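# Load six desk flasks into incubator and close it

## Task

Move each of the six flasks on the desk onto an incubator shelf, resting flat and directly on the shelf (never on top of another flask), keeping the side that faced up on the desk facing up, with nothing overhanging the shelf's front edge. Afterwards close the glass door completely, rotate its latch to horizontal, and close the outer door completely. Flasks that were already inside must also finish flat, unstacked and with their original side up. The task fails if any flask reaches the floor, if either door is banged open or shut, or if the robot falls or is left tilted.

## Robot and tools

ROBOT. TidyBot++: a mobile base 0.54 m long, 0.50 m wide and 0.38 m tall on four driven casters. On top sits one seven-joint arm with a two-finger gripper. The shoulder is 0.12 m ahead of the base centre and 0.68 m off the floor. Segments: upper arm 0.42 m, forearm 0.31 m, hand 0.31 m. At the start the arm is folded with the hand pointing down; the hand then juts about 0.08 m beyond the base front and the elbow sits up to 1.15 m high. Cameras: base_camera, and wrist_camera, which looks along the hand.

FRAMES. All distances are metres. Base frame: origin on the floor below the base centre, x forward, y left, z up. hand_pose and hand_target are in this frame and give the point between the finger pads; the hand's own z axis runs out along the fingers, and the fingers close along its y axis. The odometry frame is the base frame as it was when the scene began. base_odometry comes from wheel turns, so slipping shows up as travel; heading is in rad, left positive, -3.142 to 3.142. base_tilt is in degrees, positive when leaning forward or right.

move. Arguments: base, joints, target, speeds, cameras, blocking. Motions in one call begin together.
- base: object with any of translate_m (forward positive, -2 to 2), strafe_m (left positive, -2 to 2), rotate_rad (counter-clockwise seen from above positive, -6.3 to 6.3). These are offsets from where the base stands when the command begins, measured along its axes at that moment.
- joints: object of absolute targets by name. joint_1_rad any angle (turns the arm about vertical; positive is clockwise from above, the opposite sense to heading). joint_2_rad -2.249 to 2.249 (shoulder, 0 is upright, positive leans forward). joint_3_rad any angle. joint_4_rad -2.579 to 2.579 (elbow, 0 straight; with joint_3_rad near 3.14, negative bends forward). joint_5_rad any angle. joint_6_rad -2.099 to 2.099 (wrist; negative bends the hand forward in the reference posture). joint_7_rad any angle (hand roll; at 1.57 with the hand down the fingers open left/right). gripper_pos 0 (open) to 1 (closed). Done tolerances: 0.039 rad for joints 1 to 4, 0.095 rad for 5 to 7, 0.03 for the gripper. Unlimited joints take the short way round, so turn in steps below half a turn.
- target: one list of seven numbers [x, y, z, qw, qx, qy, qz], an absolute hand pose in the base frame. Alongside it, joints may contain only gripper_pos.
- speeds: caps for this call only. translate_m and strafe_m 0.05 to 0.5 m/s (state the cap under just one of them if both move); rotate_rad 0.1 to 1.57 rad/s.
- cameras: list from base_camera, wrist_camera, all. Omitted, null or ["all"] gives every camera; [] gives none.
- blocking: true/omitted returns when everything has stopped; false returns in about 0.5 s while motion continues. A later move overrides only what it names.
A move with no action just reports state and images. Unknown keys make a call invalid; out-of-range values get it refused.

wait(seconds 0 to 10, cameras): lets time pass, returning early once motions rest. stop(cameras): brakes all running motions. zoom_image(camera, region [x0, y0, x1, y1] pixels from the top-left, at most 504 by 504): enlarges part of the latest image. finished_scene(scene, 1 or 2): ends the scene irreversibly; the goal must hold without the robot.

RESULTS. pictures lists image order. move says done or the worst status. base_status, joint_status and hand_status use: moving, done, off_target (resting away from target, maybe still pushing), stopped, contact_stop, time_out, not_followed, torque_fault, limit_stop_at_motor_heat. "joint command not followed" or "pose unreachable" plus "cause:" means the arm targets were withheld (self-collision check; there is no check against hitting the base). "ARM HIT" means a hard hit on the base or the arm itself. on_its_own lists uncommanded behaviour; earlier move shows a non-blocking move's progress. joint_positions, motor_effort (percent of maximum, positive toward higher angles, peak in brackets) and Motor temperatures follow. A refused call or an uncommanded stop skips the rest of that reply's move, wait and finished_scene calls.

HAND USE. The controller chooses joint angles itself and may swing the elbow; paths curve and can overshoot. Poses out of reach wander up to 10 s then time_out. Low, forward-pointing poses close to the base are unreliable and can hit the base. To fix position, add (wanted minus hand_pose) to your last target's x, y, z. To hold steady, resend hand_target, not hand_pose. Hand pointing down reaches at most about 0.94 m high, only near the base. Loads make the arm sag; never command a loaded joint to its read angle. Gripper gap is roughly 85 x (1 - gripper_pos) mm; closed fingertips reach about 20 mm beyond the hand point; closing at 1 squeezes 100 to 150 N, and off_target there means an object is held.

AVOID. Don't drop or fling flasks, slam doors, push hard, twist or overload the gripper, or squeeze hard on something still resting on a surface. The arm never avoids obstacles; blocked joints keep pushing. Driving or turning while the arm is snagged above about 0.6 m, reaching far out from folded, or swinging a stretched arm sideways can topple the robot; backing off rights a slight lean. Torque faults (joints 1-4 at 104.5 N m, 5-7 at 51.3 N m) freeze the arm 10 s. Motors heat when loaded or stretched; MOTOR HOT appears at 60 °C, and at 75 °C the arm sinks for 30 to 60 s. Thinking time lets the simulation run on.

Each tool is called after ">>>" by a JSON object that holds its "name" and its "arguments".

## Session

>>> {"name": "move", "arguments": {}}

Scene clock: 0.00 s.
Motor temperatures (°C): [35 30 30 32 36 41 45]
base_odometry: x=+0.000 y=+0.000 heading=+0.000
base_tilt: forward=+0.6 right=+0.0
base_status: not commanded
joint_positions: joint_1_rad=+0.028 joint_2_rad=-0.385 joint_3_rad=+3.150 joint_4_rad=-2.504 joint_5_rad=-0.019 joint_6_rad=-0.857 joint_7_rad=+1.608 gripper_pos=+0.000
joint_status: not commanded
motor_effort: joint_1_rad=+0 joint_2_rad=-2 joint_3_rad=+0 joint_4_rad=+15 joint_5_rad=-1 joint_6_rad=+2 joint_7_rad=+1
hand_pose: x=+0.2808 y=+0.0003 z=+0.6011 quat_wxyz=(-0.006, +0.997, -0.005, +0.083) (m; base frame)
hand_target: x=+0.2822 y=+0.0003 z=+0.6020 quat_wxyz=(-0.006, +0.996, -0.005, +0.085) (m; base frame)
hand_status: not commanded
pictures: base_camera, wrist_camera
Images, in order (width x height): base_camera 644x364, wrist_camera 644x476.

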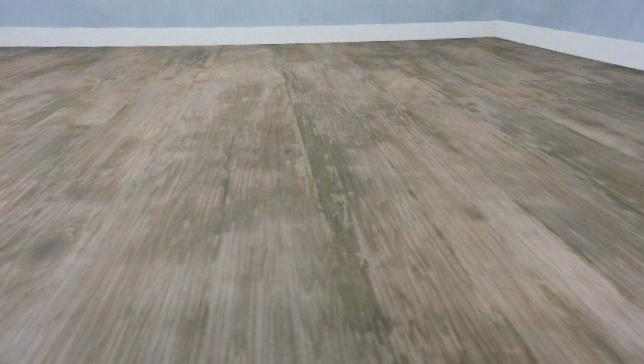

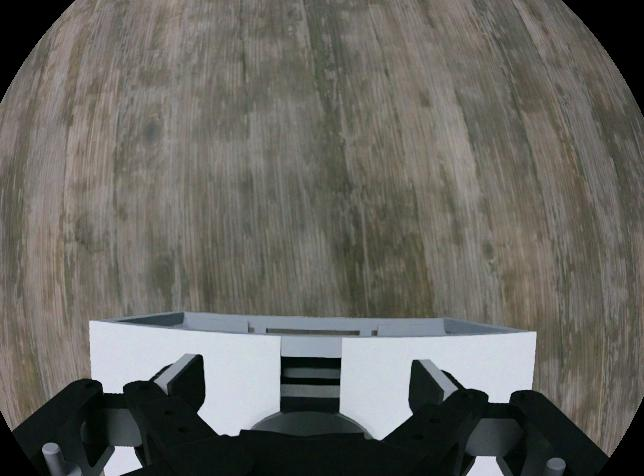

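>>> {"name": "move", "arguments": {"joints": {"joint_6_rad": 0.45}, "cameras": ["all"]}}

>>> {"name": "move", "arguments": {"base": {"rotate_rad": 1.0}}}

>>> {"name": "move", "arguments": {"base": {"rotate_rad": 1.0}}}

>>> {"name": "move", "arguments": {"base": {"rotate_rad": 1.0}}}

>>> {"name": "move", "arguments": {"base": {"rotate_rad": 1.0}}}

>>> {"name": "move", "arguments": {"base": {"rotate_rad": 1.0}}}

Scene clock: 6.47 s.
Motor temperatures (°C): [35 30 30 32 36 41 45]
move: done
base_odometry: x=+0.000 y=+0.000 heading=+0.000
base_tilt: forward=+0.5 right=+0.0
base_status: not commanded
joint_positions: joint_1_rad=+0.028 joint_2_rad=-0.386 joint_3_rad=+3.150 joint_4_rad=-2.506 joint_5_rad=-0.019 joint_6_rad=+0.410 joint_7_rad=+1.608 gripper_pos=+0.000
joint_status: all done
motor_effort: joint_1_rad=+0(1) joint_2_rad=-7(7) joint_3_rad=+0(1) joint_4_rad=+20(20) joint_5_rad=-1(1) joint_6_rad=+8(8) joint_7_rad=+1(2)
hand_pose: x=+0.5368 y=-0.0168 z=+0.8643 quat_wxyz=(+0.020, +0.755, -0.010, +0.656) (m; base frame)
hand_target: x=+0.5393 y=-0.0171 z=+0.8794 quat_wxyz=(+0.021, +0.740, -0.010, +0.672) (m; base frame)
hand_status: not commanded
pictures: base_camera, wrist_camera
Images, in order (width x height): base_camera 644x364, wrist_camera 644x476.

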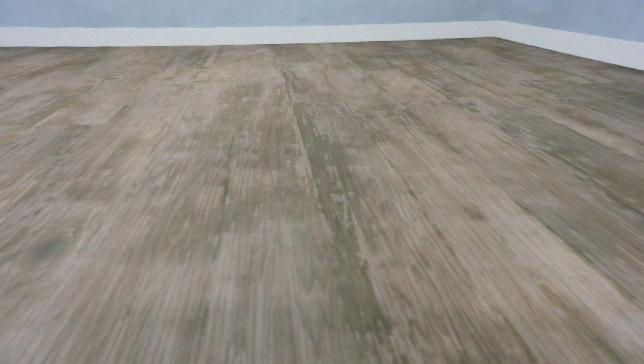

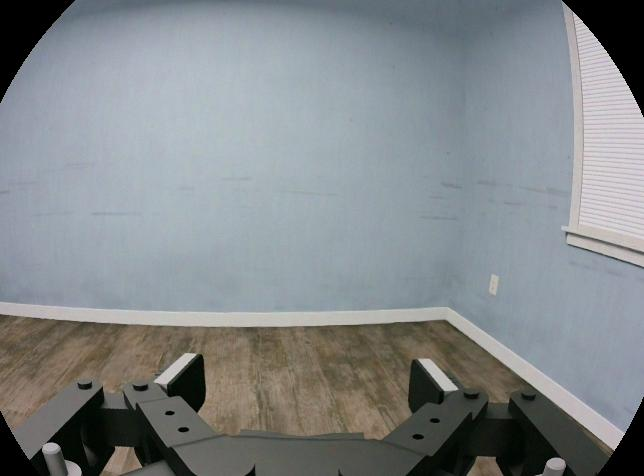

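Scene clock: 8.37 s.
Motor temperatures (°C): [35 30 30 32 36 41 45]
move: done
base_odometry: x=+0.000 y=+0.000 heading=+1.000
base_tilt: forward=+0.6 right=+0.0
base_status: done
joint_positions: joint_1_rad=+0.028 joint_2_rad=-0.386 joint_3_rad=+3.150 joint_4_rad=-2.506 joint_5_rad=-0.019 joint_6_rad=+0.410 joint_7_rad=+1.608 gripper_pos=+0.000
joint_status: not commanded
motor_effort: joint_1_rad=+0(1) joint_2_rad=-6(8) joint_3_rad=+0(2) joint_4_rad=+20(20) joint_5_rad=-1(1) joint_6_rad=+8(9) joint_7_rad=+1(2)
hand_pose: x=+0.5368 y=-0.0167 z=+0.8643 quat_wxyz=(+0.020, +0.755, -0.010, +0.656) (m; base frame)
hand_target: x=+0.5393 y=-0.0171 z=+0.8794 quat_wxyz=(+0.021, +0.740, -0.010, +0.672) (m; base frame)
hand_status: not commanded
pictures: base_camera, wrist_camera
Images, in order (width x height): base_camera 644x364, wrist_camera 644x476.

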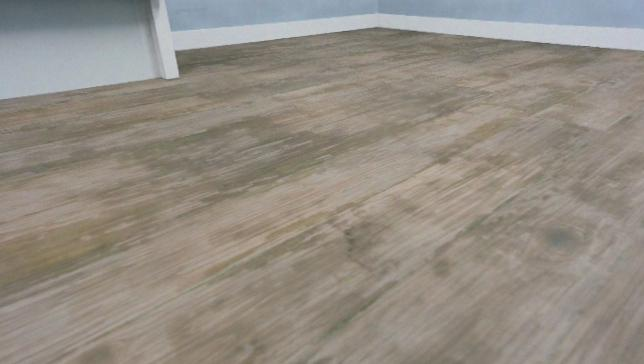

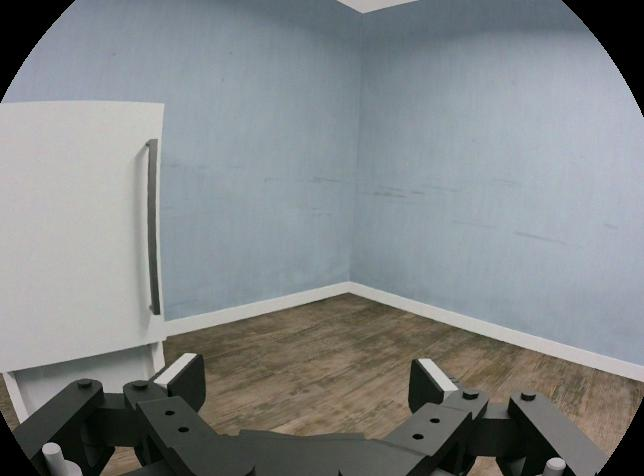

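Scene clock: 10.27 s.
Motor temperatures (°C): [35 30 30 32 36 41 45]
move: done
base_odometry: x=+0.000 y=+0.000 heading=+1.999
base_tilt: forward=+0.6 right=+0.0
base_status: done
joint_positions: joint_1_rad=+0.028 joint_2_rad=-0.386 joint_3_rad=+3.150 joint_4_rad=-2.506 joint_5_rad=-0.019 joint_6_rad=+0.410 joint_7_rad=+1.608 gripper_pos=+0.000
joint_status: not commanded
motor_effort: joint_1_rad=+0(1) joint_2_rad=-7(8) joint_3_rad=+1(2) joint_4_rad=+20(20) joint_5_rad=-1(1) joint_6_rad=+8(9) joint_7_rad=+2(2)
hand_pose: x=+0.5369 y=-0.0166 z=+0.8643 quat_wxyz=(+0.020, +0.755, -0.010, +0.656) (m; base frame)
hand_target: x=+0.5393 y=-0.0171 z=+0.8794 quat_wxyz=(+0.021, +0.740, -0.010, +0.672) (m; base frame)
hand_status: not commanded
pictures: base_camera, wrist_camera
Images, in order (width x height): base_camera 644x364, wrist_camera 644x476.

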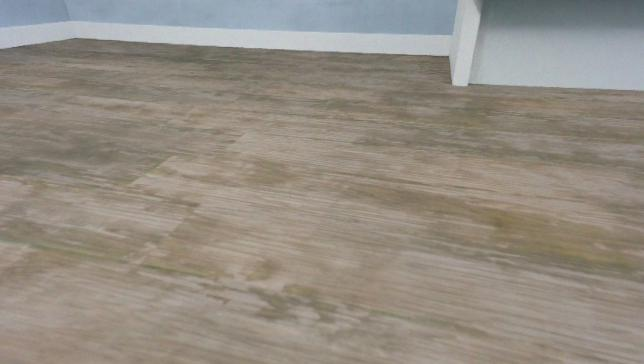

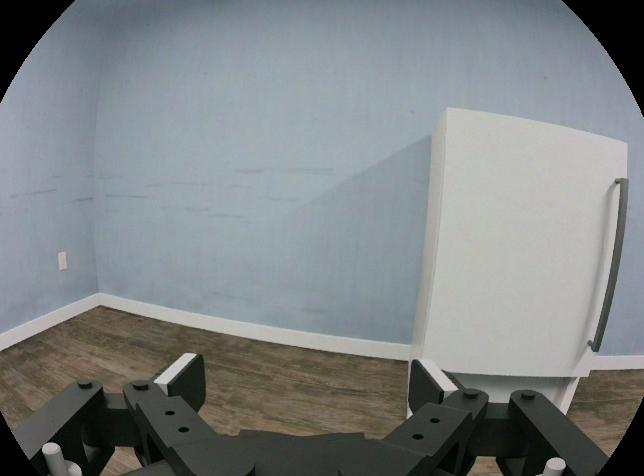

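Scene clock: 12.17 s.
Motor temperatures (°C): [35 30 30 32 36 41 45]
move: done
base_odometry: x=+0.000 y=+0.000 heading=+2.999
base_tilt: forward=+0.6 right=+0.0
base_status: done
joint_positions: joint_1_rad=+0.028 joint_2_rad=-0.386 joint_3_rad=+3.150 joint_4_rad=-2.506 joint_5_rad=-0.019 joint_6_rad=+0.410 joint_7_rad=+1.608 gripper_pos=+0.000
joint_status: not commanded
motor_effort: joint_1_rad=+0(1) joint_2_rad=-7(7) joint_3_rad=+0(2) joint_4_rad=+20(20) joint_5_rad=-1(1) joint_6_rad=+8(9) joint_7_rad=+2(2)
hand_pose: x=+0.5369 y=-0.0165 z=+0.8643 quat_wxyz=(+0.020, +0.755, -0.010, +0.656) (m; base frame)
hand_target: x=+0.5393 y=-0.0171 z=+0.8794 quat_wxyz=(+0.021, +0.740, -0.010, +0.672) (m; base frame)
hand_status: not commanded
pictures: base_camera, wrist_camera
Images, in order (width x height): base_camera 644x364, wrist_camera 644x476.

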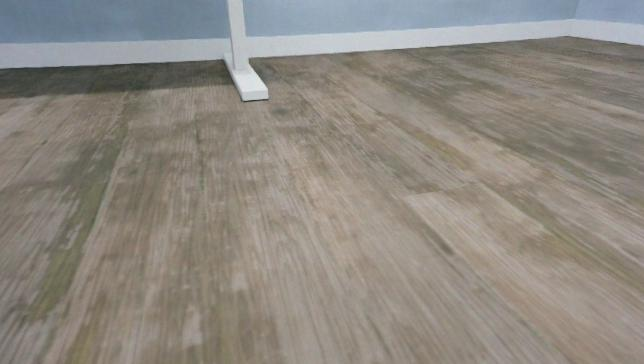

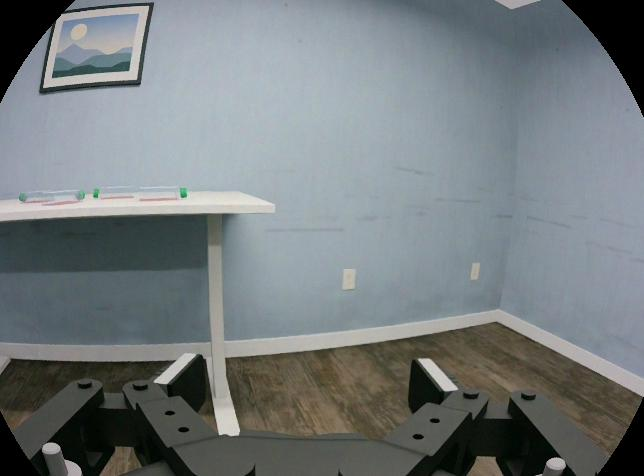

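Scene clock: 14.07 s.
Motor temperatures (°C): [35 30 30 32 36 41 45]
move: done
base_odometry: x=+0.000 y=+0.000 heading=-2.285
base_tilt: forward=+0.6 right=+0.0
base_status: done
joint_positions: joint_1_rad=+0.028 joint_2_rad=-0.386 joint_3_rad=+3.150 joint_4_rad=-2.506 joint_5_rad=-0.019 joint_6_rad=+0.410 joint_7_rad=+1.608 gripper_pos=+0.000
joint_status: not commanded
motor_effort: joint_1_rad=+0(2) joint_2_rad=-6(7) joint_3_rad=+0(2) joint_4_rad=+20(20) joint_5_rad=-1(1) joint_6_rad=+8(9) joint_7_rad=+2(2)
hand_pose: x=+0.5369 y=-0.0165 z=+0.8644 quat_wxyz=(+0.020, +0.755, -0.010, +0.656) (m; base frame)
hand_target: x=+0.5393 y=-0.0171 z=+0.8794 quat_wxyz=(+0.021, +0.740, -0.010, +0.672) (m; base frame)
hand_status: not commanded
pictures: base_camera, wrist_camera
Images, in order (width x height): base_camera 644x364, wrist_camera 644x476.

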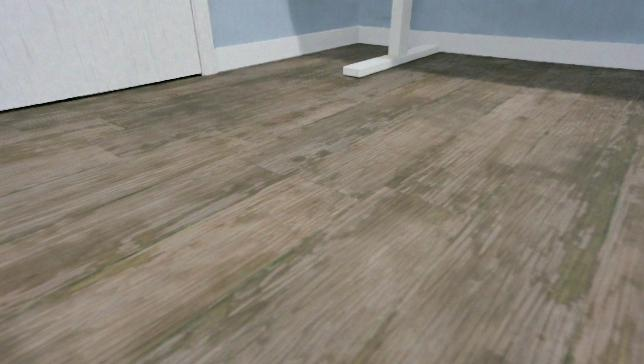

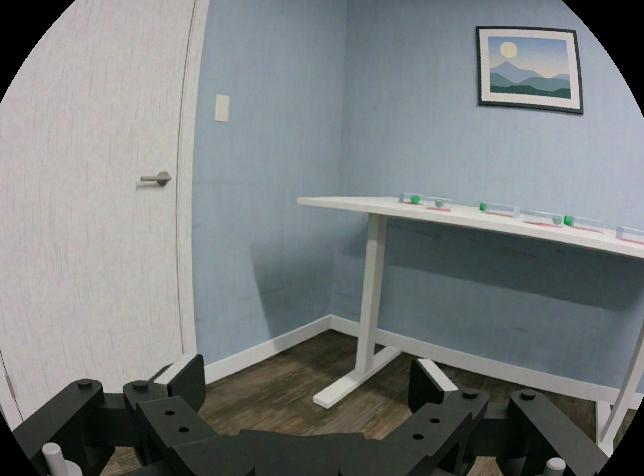

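Scene clock: 15.97 s.
Motor temperatures (°C): [35 30 30 32 36 41 45]
move: done
base_odometry: x=+0.000 y=+0.000 heading=-1.285
base_tilt: forward=+0.6 right=+0.0
base_status: done
joint_positions: joint_1_rad=+0.028 joint_2_rad=-0.386 joint_3_rad=+3.150 joint_4_rad=-2.506 joint_5_rad=-0.019 joint_6_rad=+0.410 joint_7_rad=+1.608 gripper_pos=+0.000
joint_status: not commanded
motor_effort: joint_1_rad=+1(2) joint_2_rad=-6(7) joint_3_rad=-1(2) joint_4_rad=+20(20) joint_5_rad=-1(2) joint_6_rad=+8(9) joint_7_rad=+2(2)
hand_pose: x=+0.5369 y=-0.0164 z=+0.8644 quat_wxyz=(+0.020, +0.755, -0.010, +0.656) (m; base frame)
hand_target: x=+0.5393 y=-0.0171 z=+0.8794 quat_wxyz=(+0.021, +0.740, -0.010, +0.672) (m; base frame)
hand_status: not commanded
pictures: base_camera, wrist_camera
Images, in order (width x height): base_camera 644x364, wrist_camera 644x476.

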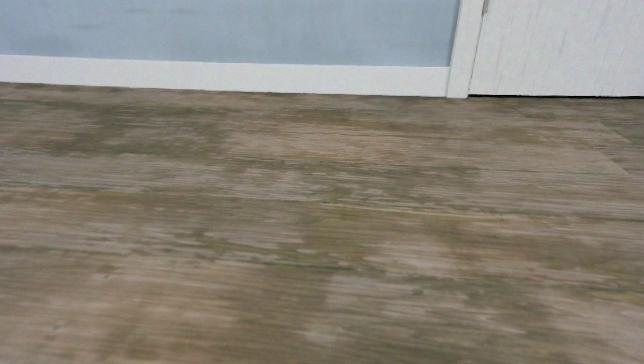

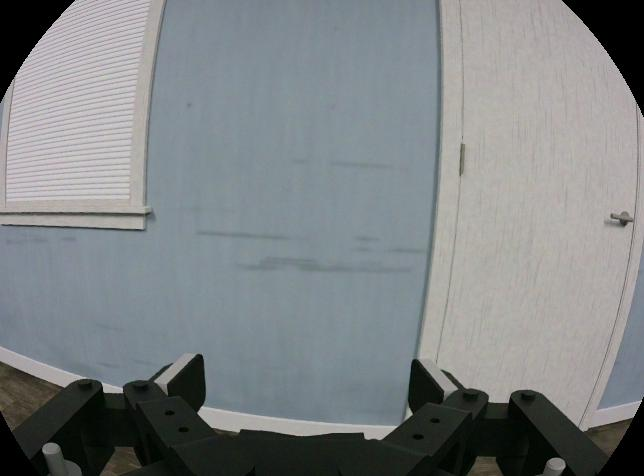

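>>> {"name": "move", "arguments": {"base": {"rotate_rad": 2.856}}}

Scene clock: 24.40 s.
Motor temperatures (°C): [34 30 30 32 36 41 45]
move: done
base_odometry: x=+0.000 y=+0.000 heading=+1.571
base_tilt: forward=+0.6 right=+0.1
base_status: done
joint_positions: joint_1_rad=+0.028 joint_2_rad=-0.386 joint_3_rad=+3.150 joint_4_rad=-2.506 joint_5_rad=-0.019 joint_6_rad=+0.410 joint_7_rad=+1.608 gripper_pos=+0.000
joint_status: not commanded
motor_effort: joint_1_rad=+1(1) joint_2_rad=-7(8) joint_3_rad=+0(2) joint_4_rad=+20(20) joint_5_rad=-1(2) joint_6_rad=+8(9) joint_7_rad=+2(2)
hand_pose: x=+0.5369 y=-0.0164 z=+0.8644 quat_wxyz=(+0.020, +0.755, -0.010, +0.656) (m; base frame)
hand_target: x=+0.5393 y=-0.0171 z=+0.8794 quat_wxyz=(+0.021, +0.740, -0.010, +0.672) (m; base frame)
hand_status: not commanded
pictures: base_camera, wrist_camera
Images, in order (width x height): base_camera 644x364, wrist_camera 644x476.

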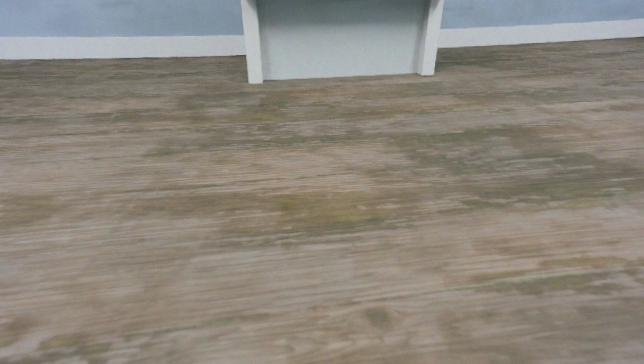

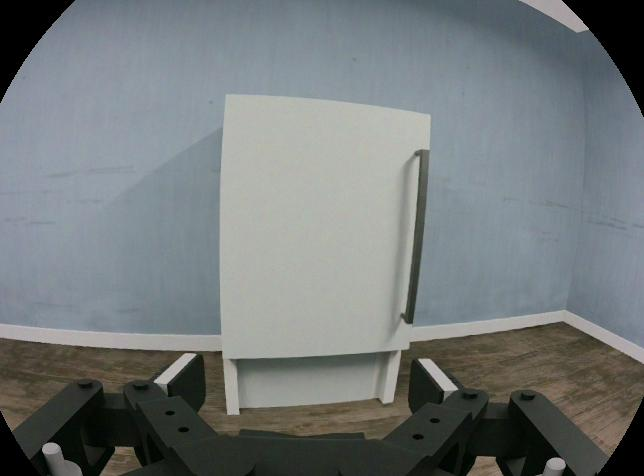

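>>> {"name": "move", "arguments": {"base": {"translate_m": 0.6}}}

Scene clock: 30.03 s.
Motor temperatures (°C): [34 29 30 32 36 41 45]
move: done
base_odometry: x=+0.000 y=+0.600 heading=+1.572
base_tilt: forward=+0.6 right=+0.0
base_status: done
joint_positions: joint_1_rad=+0.028 joint_2_rad=-0.386 joint_3_rad=+3.150 joint_4_rad=-2.506 joint_5_rad=-0.019 joint_6_rad=+0.412 joint_7_rad=+1.608 gripper_pos=+0.000
joint_status: not commanded
motor_effort: joint_1_rad=+0(1) joint_2_rad=-6(9) joint_3_rad=+0(1) joint_4_rad=+20(20) joint_5_rad=-1(1) joint_6_rad=+7(9) joint_7_rad=+1(2)
hand_pose: x=+0.5368 y=-0.0165 z=+0.8653 quat_wxyz=(+0.020, +0.754, -0.010, +0.657) (m; base frame)
hand_target: x=+0.5393 y=-0.0171 z=+0.8794 quat_wxyz=(+0.021, +0.740, -0.010, +0.672) (m; base frame)
hand_status: not commanded
pictures: base_camera, wrist_camera
Images, in order (width x height): base_camera 644x364, wrist_camera 644x476.

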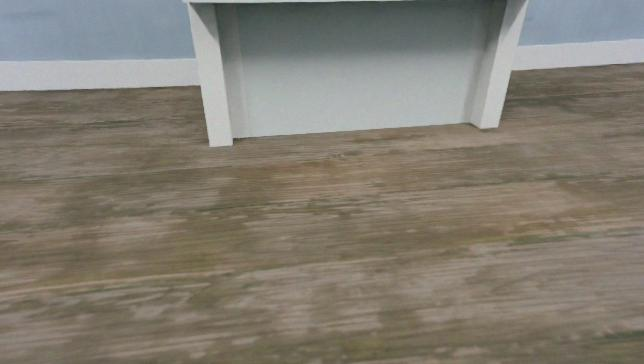

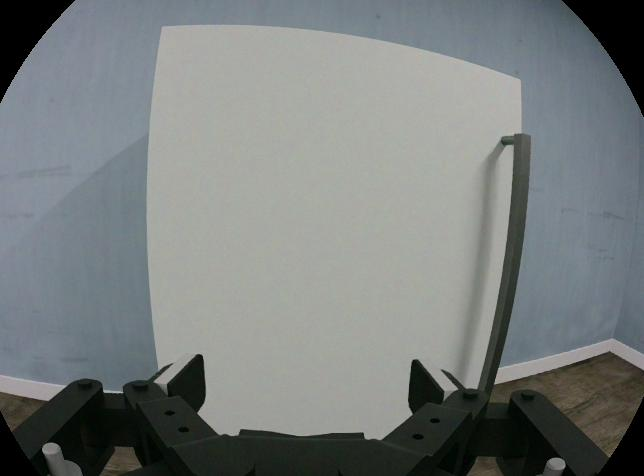

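>>> {"name": "move", "arguments": {"base": {"rotate_rad": 0.19}}}

Scene clock: 50.63 s.
Motor temperatures (°C): [34 29 29 32 36 41 45]
move: done
base_odometry: x=+0.000 y=+0.600 heading=+1.762
base_tilt: forward=+0.6 right=+0.0
base_status: done
joint_positions: joint_1_rad=+0.028 joint_2_rad=-0.386 joint_3_rad=+3.150 joint_4_rad=-2.506 joint_5_rad=-0.019 joint_6_rad=+0.412 joint_7_rad=+1.608 gripper_pos=+0.000
joint_status: not commanded
motor_effort: joint_1_rad=+0(1) joint_2_rad=-6(8) joint_3_rad=+0(2) joint_4_rad=+20(20) joint_5_rad=-1(1) joint_6_rad=+8(8) joint_7_rad=+1(2)
hand_pose: x=+0.5368 y=-0.0164 z=+0.8653 quat_wxyz=(+0.020, +0.754, -0.010, +0.657) (m; base frame)
hand_target: x=+0.5393 y=-0.0171 z=+0.8794 quat_wxyz=(+0.021, +0.740, -0.010, +0.672) (m; base frame)
hand_status: not commanded
pictures: base_camera, wrist_camera
Images, in order (width x height): base_camera 644x364, wrist_camera 644x476.

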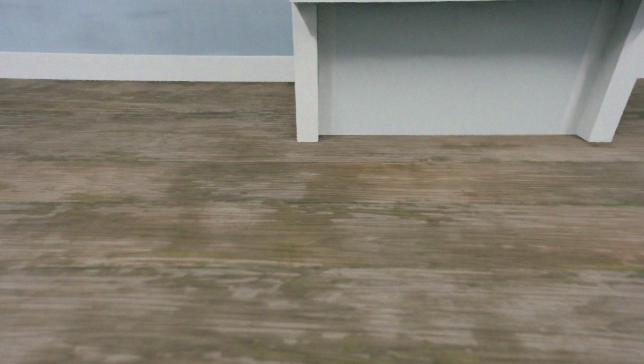

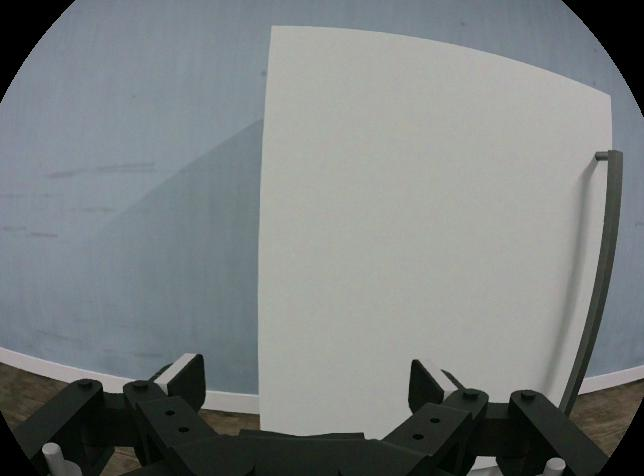

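>>> {"name": "move", "arguments": {"base": {"strafe_m": -0.55}}}

Scene clock: 57.20 s.
Motor temperatures (°C): [34 29 29 32 36 41 45]
move: done
base_odometry: x=+0.540 y=+0.705 heading=+1.763
base_tilt: forward=+0.6 right=+0.0
base_status: done
joint_positions: joint_1_rad=+0.028 joint_2_rad=-0.386 joint_3_rad=+3.150 joint_4_rad=-2.506 joint_5_rad=-0.019 joint_6_rad=+0.412 joint_7_rad=+1.608 gripper_pos=+0.000
joint_status: not commanded
motor_effort: joint_1_rad=+0(1) joint_2_rad=-6(8) joint_3_rad=+0(2) joint_4_rad=+20(20) joint_5_rad=-1(1) joint_6_rad=+8(9) joint_7_rad=+1(2)
hand_pose: x=+0.5368 y=-0.0164 z=+0.8653 quat_wxyz=(+0.020, +0.754, -0.010, +0.657) (m; base frame)
hand_target: x=+0.5393 y=-0.0171 z=+0.8794 quat_wxyz=(+0.021, +0.740, -0.010, +0.672) (m; base frame)
hand_status: not commanded
pictures: base_camera, wrist_camera
Images, in order (width x height): base_camera 644x364, wrist_camera 644x476.

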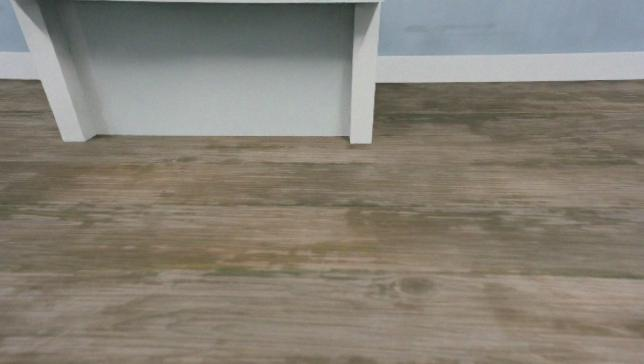

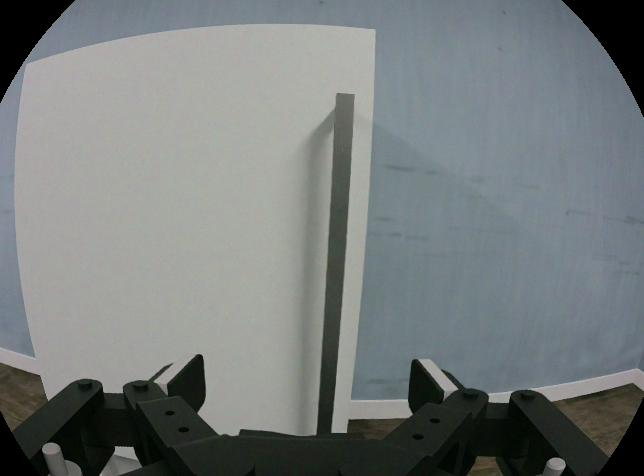

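>>> {"name": "move", "arguments": {"joints": {"joint_1_rad": 0.0, "joint_3_rad": 3.14159, "joint_5_rad": 0.0, "joint_6_rad": 0.59, "joint_7_rad": 1.571}, "base": {"translate_m": 0.4}}}

Scene clock: 65.20 s.
Motor temperatures (°C): [34 29 29 32 36 41 45]
move: done
base_odometry: x=+0.464 y=+1.097 heading=+1.763
base_tilt: forward=+0.5 right=+0.0
base_status: done
joint_positions: joint_1_rad=+0.007 joint_2_rad=-0.429 joint_3_rad=+3.150 joint_4_rad=-2.542 joint_5_rad=-0.019 joint_6_rad=+0.565 joint_7_rad=+1.595 gripper_pos=+0.000
joint_status: all done
motor_effort: joint_1_rad=-2(3) joint_2_rad=+4(10) joint_3_rad=-2(3) joint_4_rad=+25(33) joint_5_rad=+0(2) joint_6_rad=+8(9) joint_7_rad=+1(2)
hand_pose: x=+0.5243 y=-0.0087 z=+0.9093 quat_wxyz=(+0.011, +0.699, -0.007, +0.715) (m; base frame)
hand_target: x=+0.5407 y=+0.0014 z=+0.9229 quat_wxyz=(+0.000, +0.691, +0.000, +0.723) (m; base frame)
hand_status: not commanded
pictures: base_camera, wrist_camera
Images, in order (width x height): base_camera 644x364, wrist_camera 644x476.

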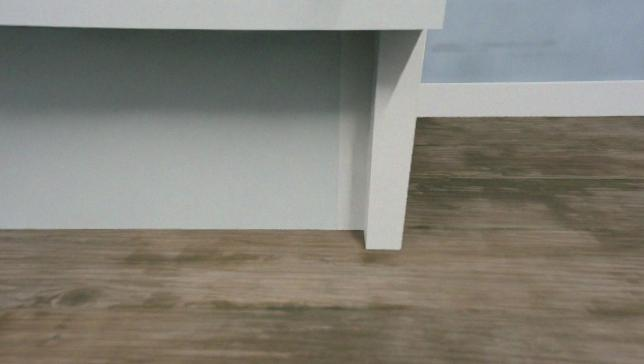

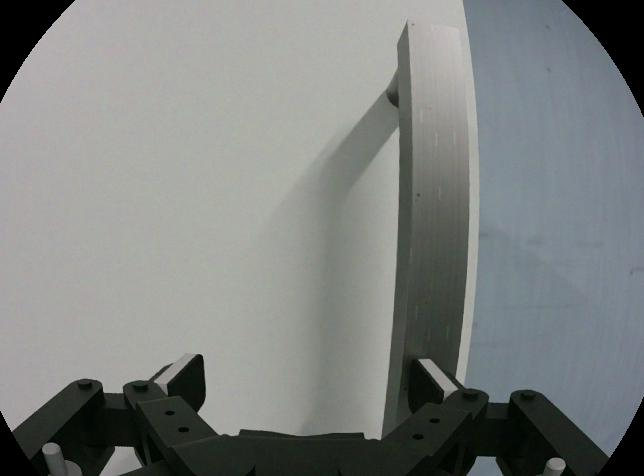

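>>> {"name": "move", "arguments": {"base": {"strafe_m": -0.055}, "speeds": {"strafe_m": 0.1}}}

Scene clock: 69.30 s.
Motor temperatures (°C): [34 29 29 32 36 41 45]
move: done
base_odometry: x=+0.518 y=+1.108 heading=+1.763
base_tilt: forward=+0.6 right=+0.0
base_status: done
joint_positions: joint_1_rad=-0.001 joint_2_rad=-0.383 joint_3_rad=+3.142 joint_4_rad=-2.510 joint_5_rad=-0.019 joint_6_rad=+0.565 joint_7_rad=+1.595 gripper_pos=+0.000
joint_status: not commanded
motor_effort: joint_1_rad=+1(6) joint_2_rad=-6(8) joint_3_rad=+0(8) joint_4_rad=+20(28) joint_5_rad=-1(4) joint_6_rad=+8(9) joint_7_rad=+1(2)
hand_pose: x=+0.5401 y=-0.0017 z=+0.9086 quat_wxyz=(+0.006, +0.704, -0.001, +0.710) (m; base frame)
hand_target: x=+0.5407 y=+0.0014 z=+0.9229 quat_wxyz=(+0.000, +0.691, +0.000, +0.723) (m; base frame)
hand_status: not commanded
pictures: base_camera, wrist_camera
Images, in order (width x height): base_camera 644x364, wrist_camera 644x476.

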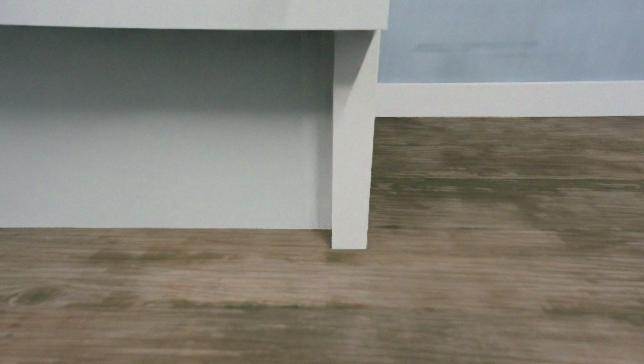

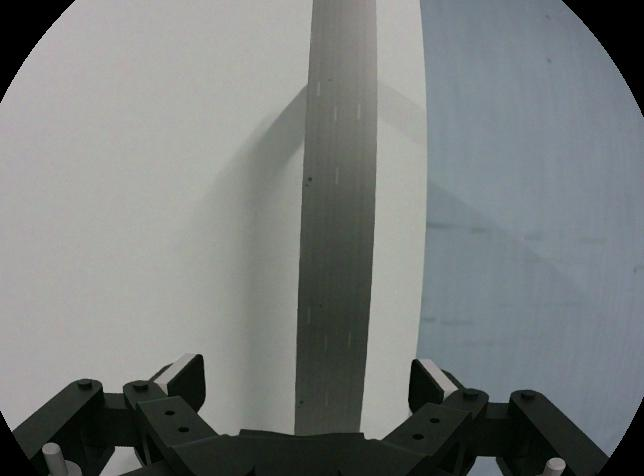

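>>> {"name": "move", "arguments": {"base": {"translate_m": 0.045, "strafe_m": -0.007}, "speeds": {"translate_m": 0.05}}}

Scene clock: 73.47 s.
Motor temperatures (°C): [34 29 29 32 36 41 45]
move: done
base_odometry: x=+0.516 y=+1.154 heading=+1.763
base_tilt: forward=+0.6 right=+0.0
base_status: done
joint_positions: joint_1_rad=-0.001 joint_2_rad=-0.389 joint_3_rad=+3.142 joint_4_rad=-2.512 joint_5_rad=-0.019 joint_6_rad=+0.565 joint_7_rad=+1.595 gripper_pos=+0.000
joint_status: not commanded
motor_effort: joint_1_rad=+0(2) joint_2_rad=-6(7) joint_3_rad=+0(2) joint_4_rad=+20(25) joint_5_rad=-1(2) joint_6_rad=+8(9) joint_7_rad=+1(2)
hand_pose: x=+0.5384 y=-0.0016 z=+0.9102 quat_wxyz=(+0.006, +0.703, -0.001, +0.711) (m; base frame)
hand_target: x=+0.5407 y=+0.0014 z=+0.9229 quat_wxyz=(+0.000, +0.691, +0.000, +0.723) (m; base frame)
hand_status: not commanded
pictures: base_camera, wrist_camera
Images, in order (width x height): base_camera 644x364, wrist_camera 644x476.

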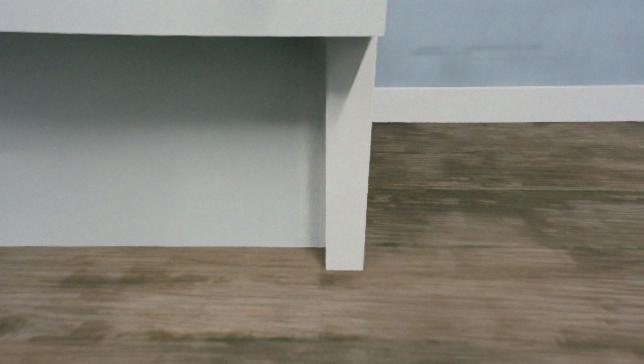

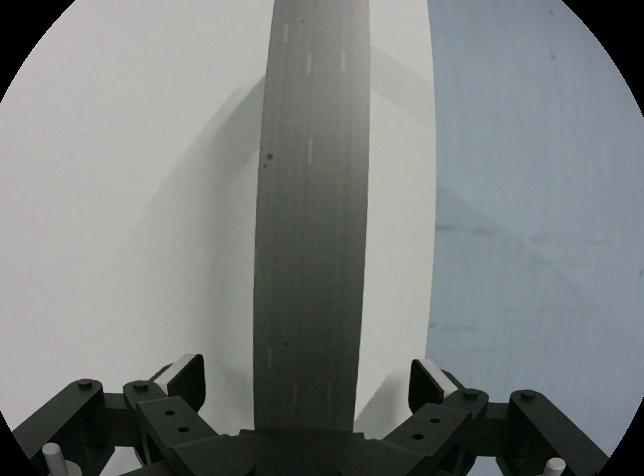

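>>> {"name": "move", "arguments": {"joints": {"gripper_pos": 0.75}}}

>>> {"name": "move", "arguments": {"base": {"translate_m": -0.062, "strafe_m": 0.064, "rotate_rad": -0.1}, "speeds": {"translate_m": 0.07, "rotate_rad": 0.1}}}

Scene clock: 104.57 s.
Motor temperatures (°C): [33 29 28 33 36 41 45]
move: off_target
base_odometry: x=+0.516 y=+1.153 heading=+1.763
base_tilt: forward=+0.5 right=+0.0
base_status: not commanded
joint_positions: joint_1_rad=+0.001 joint_2_rad=-0.395 joint_3_rad=+3.141 joint_4_rad=-2.515 joint_5_rad=-0.019 joint_6_rad=+0.565 joint_7_rad=+1.594 gripper_pos=+0.671
joint_status: gripper_pos off_target (ended at +0.671, target +0.750)
motor_effort: joint_1_rad=+1(5) joint_2_rad=-6(7) joint_3_rad=+0(6) joint_4_rad=+21(24) joint_5_rad=-1(3) joint_6_rad=+8(9) joint_7_rad=+2(3)
hand_pose: x=+0.5365 y=-0.0024 z=+0.9107 quat_wxyz=(+0.006, +0.702, -0.002, +0.712) (m; base frame)
hand_target: x=+0.5407 y=+0.0014 z=+0.9229 quat_wxyz=(+0.000, +0.691, +0.000, +0.723) (m; base frame)
hand_status: not commanded
pictures: base_camera, wrist_camera
Images, in order (width x height): base_camera 644x364, wrist_camera 644x476.

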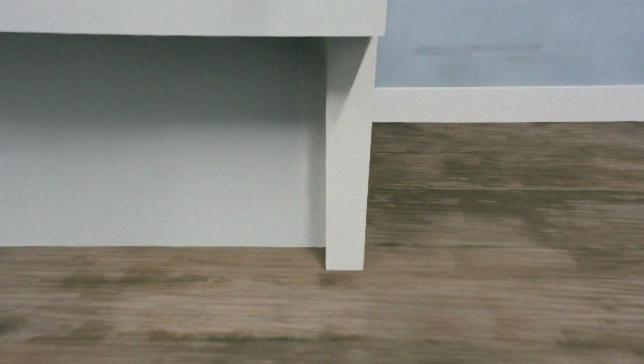

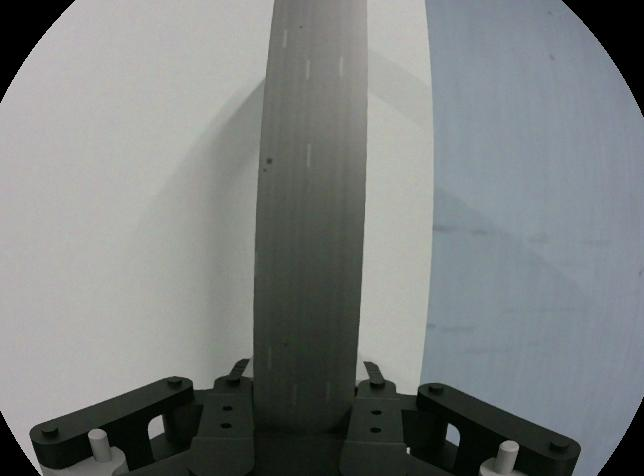

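Scene clock: 119.57 s.
Motor temperatures (°C): [33 29 28 33 36 41 45]
move: done
base_odometry: x=+0.465 y=+1.080 heading=+1.662
base_tilt: forward=+0.6 right=+0.0
base_status: done
joint_positions: joint_1_rad=+0.001 joint_2_rad=-0.393 joint_3_rad=+3.142 joint_4_rad=-2.514 joint_5_rad=-0.019 joint_6_rad=+0.565 joint_7_rad=+1.588 gripper_pos=+0.677
joint_status: not commanded
motor_effort: joint_1_rad=-2(7) joint_2_rad=-7(27) joint_3_rad=-3(7) joint_4_rad=+20(22) joint_5_rad=-1(5) joint_6_rad=+10(11) joint_7_rad=-1(5)
hand_pose: x=+0.5371 y=-0.0026 z=+0.9106 quat_wxyz=(+0.005, +0.702, -0.004, +0.712) (m; base frame)
hand_target: x=+0.5407 y=+0.0014 z=+0.9229 quat_wxyz=(+0.000, +0.691, +0.000, +0.723) (m; base frame)
hand_status: not commanded
pictures: base_camera, wrist_camera
Images, in order (width x height): base_camera 644x364, wrist_camera 644x476.

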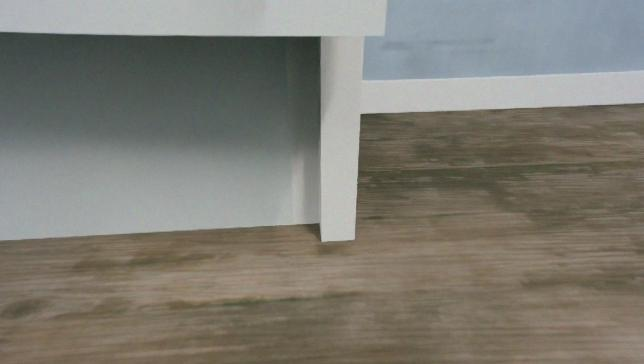

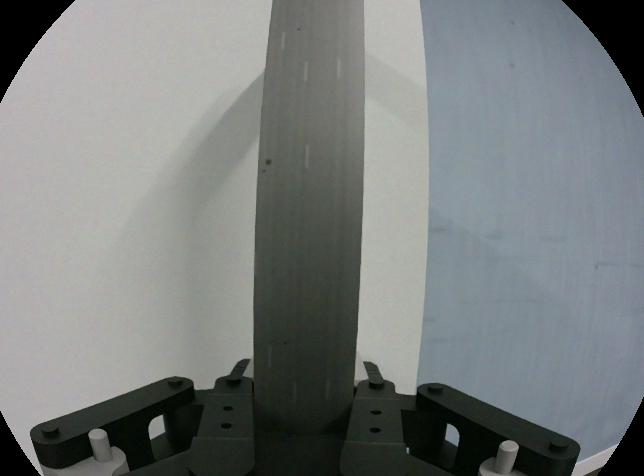

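>>> {"name": "move", "arguments": {"base": {"translate_m": -0.062, "strafe_m": 0.064, "rotate_rad": -0.1}, "speeds": {"translate_m": 0.07, "rotate_rad": 0.1}, "cameras": []}}

>>> {"name": "move", "arguments": {"base": {"translate_m": -0.062, "strafe_m": 0.064, "rotate_rad": -0.1}, "speeds": {"translate_m": 0.07, "rotate_rad": 0.1}, "cameras": []}}

>>> {"name": "move", "arguments": {"base": {"translate_m": -0.062, "strafe_m": 0.064, "rotate_rad": -0.1}, "speeds": {"translate_m": 0.07, "rotate_rad": 0.1}}}

Scene clock: 139.50 s.
Motor temperatures (°C): [33 29 28 33 36 41 45]
move: done
base_odometry: x=+0.407 y=+1.013 heading=+1.562
base_tilt: forward=+0.5 right=+0.0
base_status: done
joint_positions: joint_1_rad=+0.004 joint_2_rad=-0.391 joint_3_rad=+3.144 joint_4_rad=-2.513 joint_5_rad=-0.019 joint_6_rad=+0.565 joint_7_rad=+1.588 gripper_pos=+0.677
joint_status: not commanded
motor_effort: joint_1_rad=-4(7) joint_2_rad=-7(10) joint_3_rad=-5(8) joint_4_rad=+21(22) joint_5_rad=-2(6) joint_6_rad=+9(10) joint_7_rad=-3(4)
hand_pose: x=+0.5376 y=-0.0048 z=+0.9105 quat_wxyz=(+0.006, +0.702, -0.006, +0.712) (m; base frame)
hand_target: x=+0.5407 y=+0.0014 z=+0.9229 quat_wxyz=(+0.000, +0.691, +0.000, +0.723) (m; base frame)
hand_status: not commanded
pictures: none
No camera images: "cameras" was empty.

Scene clock: 154.50 s.
Motor temperatures (°C): [33 29 28 33 36 41 45]
move: done
base_odometry: x=+0.343 y=+0.951 heading=+1.461
base_tilt: forward=+0.6 right=+0.0
base_status: done
joint_positions: joint_1_rad=+0.007 joint_2_rad=-0.391 joint_3_rad=+3.147 joint_4_rad=-2.513 joint_5_rad=-0.019 joint_6_rad=+0.565 joint_7_rad=+1.588 gripper_pos=+0.678
joint_status: not commanded
motor_effort: joint_1_rad=+0(8) joint_2_rad=-6(10) joint_3_rad=+1(9) joint_4_rad=+20(22) joint_5_rad=-4(7) joint_6_rad=+9(10) joint_7_rad=-2(4)
hand_pose: x=+0.5377 y=-0.0074 z=+0.9105 quat_wxyz=(+0.008, +0.702, -0.008, +0.712) (m; base frame)
hand_target: x=+0.5407 y=+0.0014 z=+0.9229 quat_wxyz=(+0.000, +0.691, +0.000, +0.723) (m; base frame)
hand_status: not commanded
pictures: none
No camera images: "cameras" was empty.

Scene clock: 156.67 s.
Motor temperatures (°C): [33 29 28 33 36 41 45]
move: done
base_odometry: x=+0.272 y=+0.897 heading=+1.360
base_tilt: forward=+0.6 right=+0.0
base_status: done
joint_positions: joint_1_rad=+0.011 joint_2_rad=-0.391 joint_3_rad=+3.147 joint_4_rad=-2.513 joint_5_rad=-0.018 joint_6_rad=+0.565 joint_7_rad=+1.588 gripper_pos=+0.678
joint_status: not commanded
motor_effort: joint_1_rad=+0(8) joint_2_rad=-6(9) joint_3_rad=+1(9) joint_4_rad=+20(22) joint_5_rad=-4(6) joint_6_rad=+9(10) joint_7_rad=-2(3)
hand_pose: x=+0.5378 y=-0.0090 z=+0.9104 quat_wxyz=(+0.009, +0.702, -0.010, +0.712) (m; base frame)
hand_target: x=+0.5407 y=+0.0014 z=+0.9229 quat_wxyz=(+0.000, +0.691, +0.000, +0.723) (m; base frame)
hand_status: not commanded
pictures: base_camera, wrist_camera
Images, in order (width x height): base_camera 644x364, wrist_camera 644x476.

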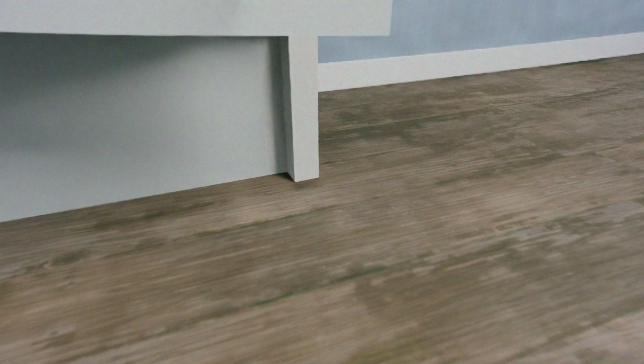

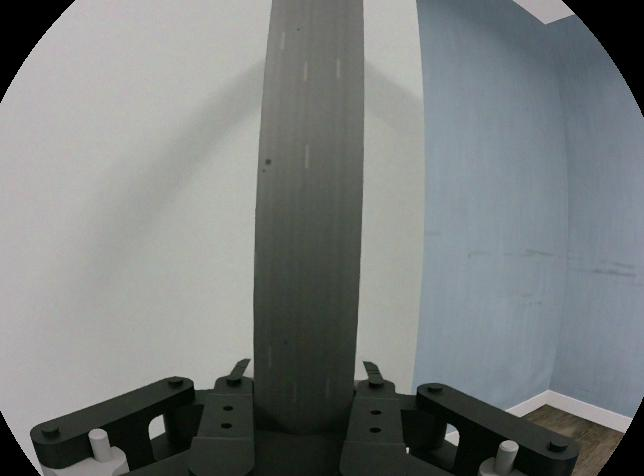

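>>> {"name": "move", "arguments": {"base": {"translate_m": -0.062, "strafe_m": 0.062, "rotate_rad": -0.1}, "speeds": {"translate_m": 0.08, "rotate_rad": 0.1}, "cameras": []}}

>>> {"name": "move", "arguments": {"base": {"translate_m": -0.062, "strafe_m": 0.062, "rotate_rad": -0.1}, "speeds": {"translate_m": 0.08, "rotate_rad": 0.1}, "cameras": []}}

>>> {"name": "move", "arguments": {"base": {"translate_m": -0.062, "strafe_m": 0.063, "rotate_rad": -0.1}, "speeds": {"translate_m": 0.08, "rotate_rad": 0.1}, "cameras": []}}

>>> {"name": "move", "arguments": {"base": {"translate_m": -0.062, "strafe_m": 0.063, "rotate_rad": -0.1}, "speeds": {"translate_m": 0.08, "rotate_rad": 0.1}}}

Scene clock: 177.33 s.
Motor temperatures (°C): [33 29 28 33 36 41 45]
move: done
base_odometry: x=+0.199 y=+0.849 heading=+1.260
base_tilt: forward=+0.6 right=+0.0
base_status: done
joint_positions: joint_1_rad=+0.010 joint_2_rad=-0.390 joint_3_rad=+3.149 joint_4_rad=-2.513 joint_5_rad=-0.018 joint_6_rad=+0.565 joint_7_rad=+1.588 gripper_pos=+0.678
joint_status: not commanded
motor_effort: joint_1_rad=+0(8) joint_2_rad=-7(9) joint_3_rad=+1(8) joint_4_rad=+20(22) joint_5_rad=-4(6) joint_6_rad=+9(10) joint_7_rad=-2(4)
hand_pose: x=+0.5380 y=-0.0092 z=+0.9105 quat_wxyz=(+0.009, +0.702, -0.010, +0.712) (m; base frame)
hand_target: x=+0.5407 y=+0.0014 z=+0.9229 quat_wxyz=(+0.000, +0.691, +0.000, +0.723) (m; base frame)
hand_status: not commanded
pictures: none
No camera images: "cameras" was empty.

Scene clock: 179.00 s.
Motor temperatures (°C): [33 29 28 33 36 41 45]
move: done
base_odometry: x=+0.121 y=+0.809 heading=+1.159
base_tilt: forward=+0.5 right=+0.0
base_status: done
joint_positions: joint_1_rad=+0.009 joint_2_rad=-0.390 joint_3_rad=+3.149 joint_4_rad=-2.513 joint_5_rad=-0.018 joint_6_rad=+0.565 joint_7_rad=+1.588 gripper_pos=+0.678
joint_status: not commanded
motor_effort: joint_1_rad=-3(7) joint_2_rad=-7(11) joint_3_rad=-2(10) joint_4_rad=+21(22) joint_5_rad=-2(6) joint_6_rad=+9(10) joint_7_rad=-2(2)
hand_pose: x=+0.5380 y=-0.0089 z=+0.9104 quat_wxyz=(+0.009, +0.702, -0.009, +0.712) (m; base frame)
hand_target: x=+0.5407 y=+0.0014 z=+0.9229 quat_wxyz=(+0.000, +0.691, +0.000, +0.723) (m; base frame)
hand_status: not commanded
pictures: none
No camera images: "cameras" was empty.

Scene clock: 180.67 s.
Motor temperatures (°C): [33 29 28 33 36 41 45]
move: done
base_odometry: x=+0.038 y=+0.778 heading=+1.058
base_tilt: forward=+0.6 right=+0.0
base_status: done
joint_positions: joint_1_rad=+0.011 joint_2_rad=-0.390 joint_3_rad=+3.150 joint_4_rad=-2.513 joint_5_rad=-0.018 joint_6_rad=+0.566 joint_7_rad=+1.588 gripper_pos=+0.678
joint_status: not commanded
motor_effort: joint_1_rad=-2(9) joint_2_rad=-6(10) joint_3_rad=-3(10) joint_4_rad=+20(22) joint_5_rad=-3(6) joint_6_rad=+9(9) joint_7_rad=-3(3)
hand_pose: x=+0.5380 y=-0.0102 z=+0.9105 quat_wxyz=(+0.010, +0.702, -0.010, +0.712) (m; base frame)
hand_target: x=+0.5407 y=+0.0014 z=+0.9229 quat_wxyz=(+0.000, +0.691, +0.000, +0.723) (m; base frame)
hand_status: not commanded
pictures: none
No camera images: "cameras" was empty.

Scene clock: 182.33 s.
Motor temperatures (°C): [33 29 28 33 36 41 45]
move: done
base_odometry: x=-0.047 y=+0.754 heading=+0.958
base_tilt: forward=+0.5 right=+0.0
base_status: done
joint_positions: joint_1_rad=+0.013 joint_2_rad=-0.390 joint_3_rad=+3.152 joint_4_rad=-2.513 joint_5_rad=-0.018 joint_6_rad=+0.566 joint_7_rad=+1.588 gripper_pos=+0.679
joint_status: not commanded
motor_effort: joint_1_rad=-3(8) joint_2_rad=-5(9) joint_3_rad=-2(9) joint_4_rad=+20(22) joint_5_rad=-3(6) joint_6_rad=+9(9) joint_7_rad=-3(4)
hand_pose: x=+0.5380 y=-0.0119 z=+0.9104 quat_wxyz=(+0.011, +0.702, -0.012, +0.712) (m; base frame)
hand_target: x=+0.5407 y=+0.0014 z=+0.9229 quat_wxyz=(+0.000, +0.691, +0.000, +0.723) (m; base frame)
hand_status: not commanded
pictures: base_camera, wrist_camera
Images, in order (width x height): base_camera 644x364, wrist_camera 644x476.

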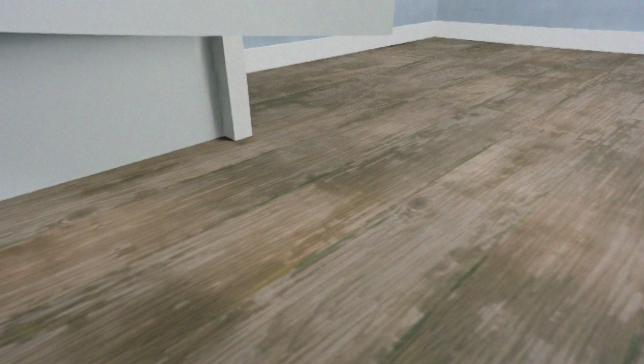

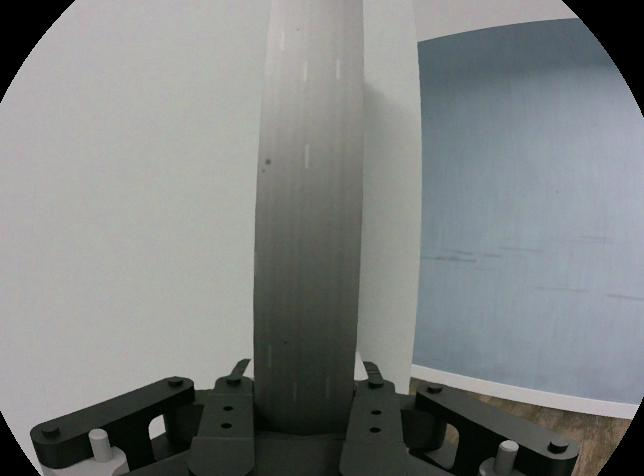

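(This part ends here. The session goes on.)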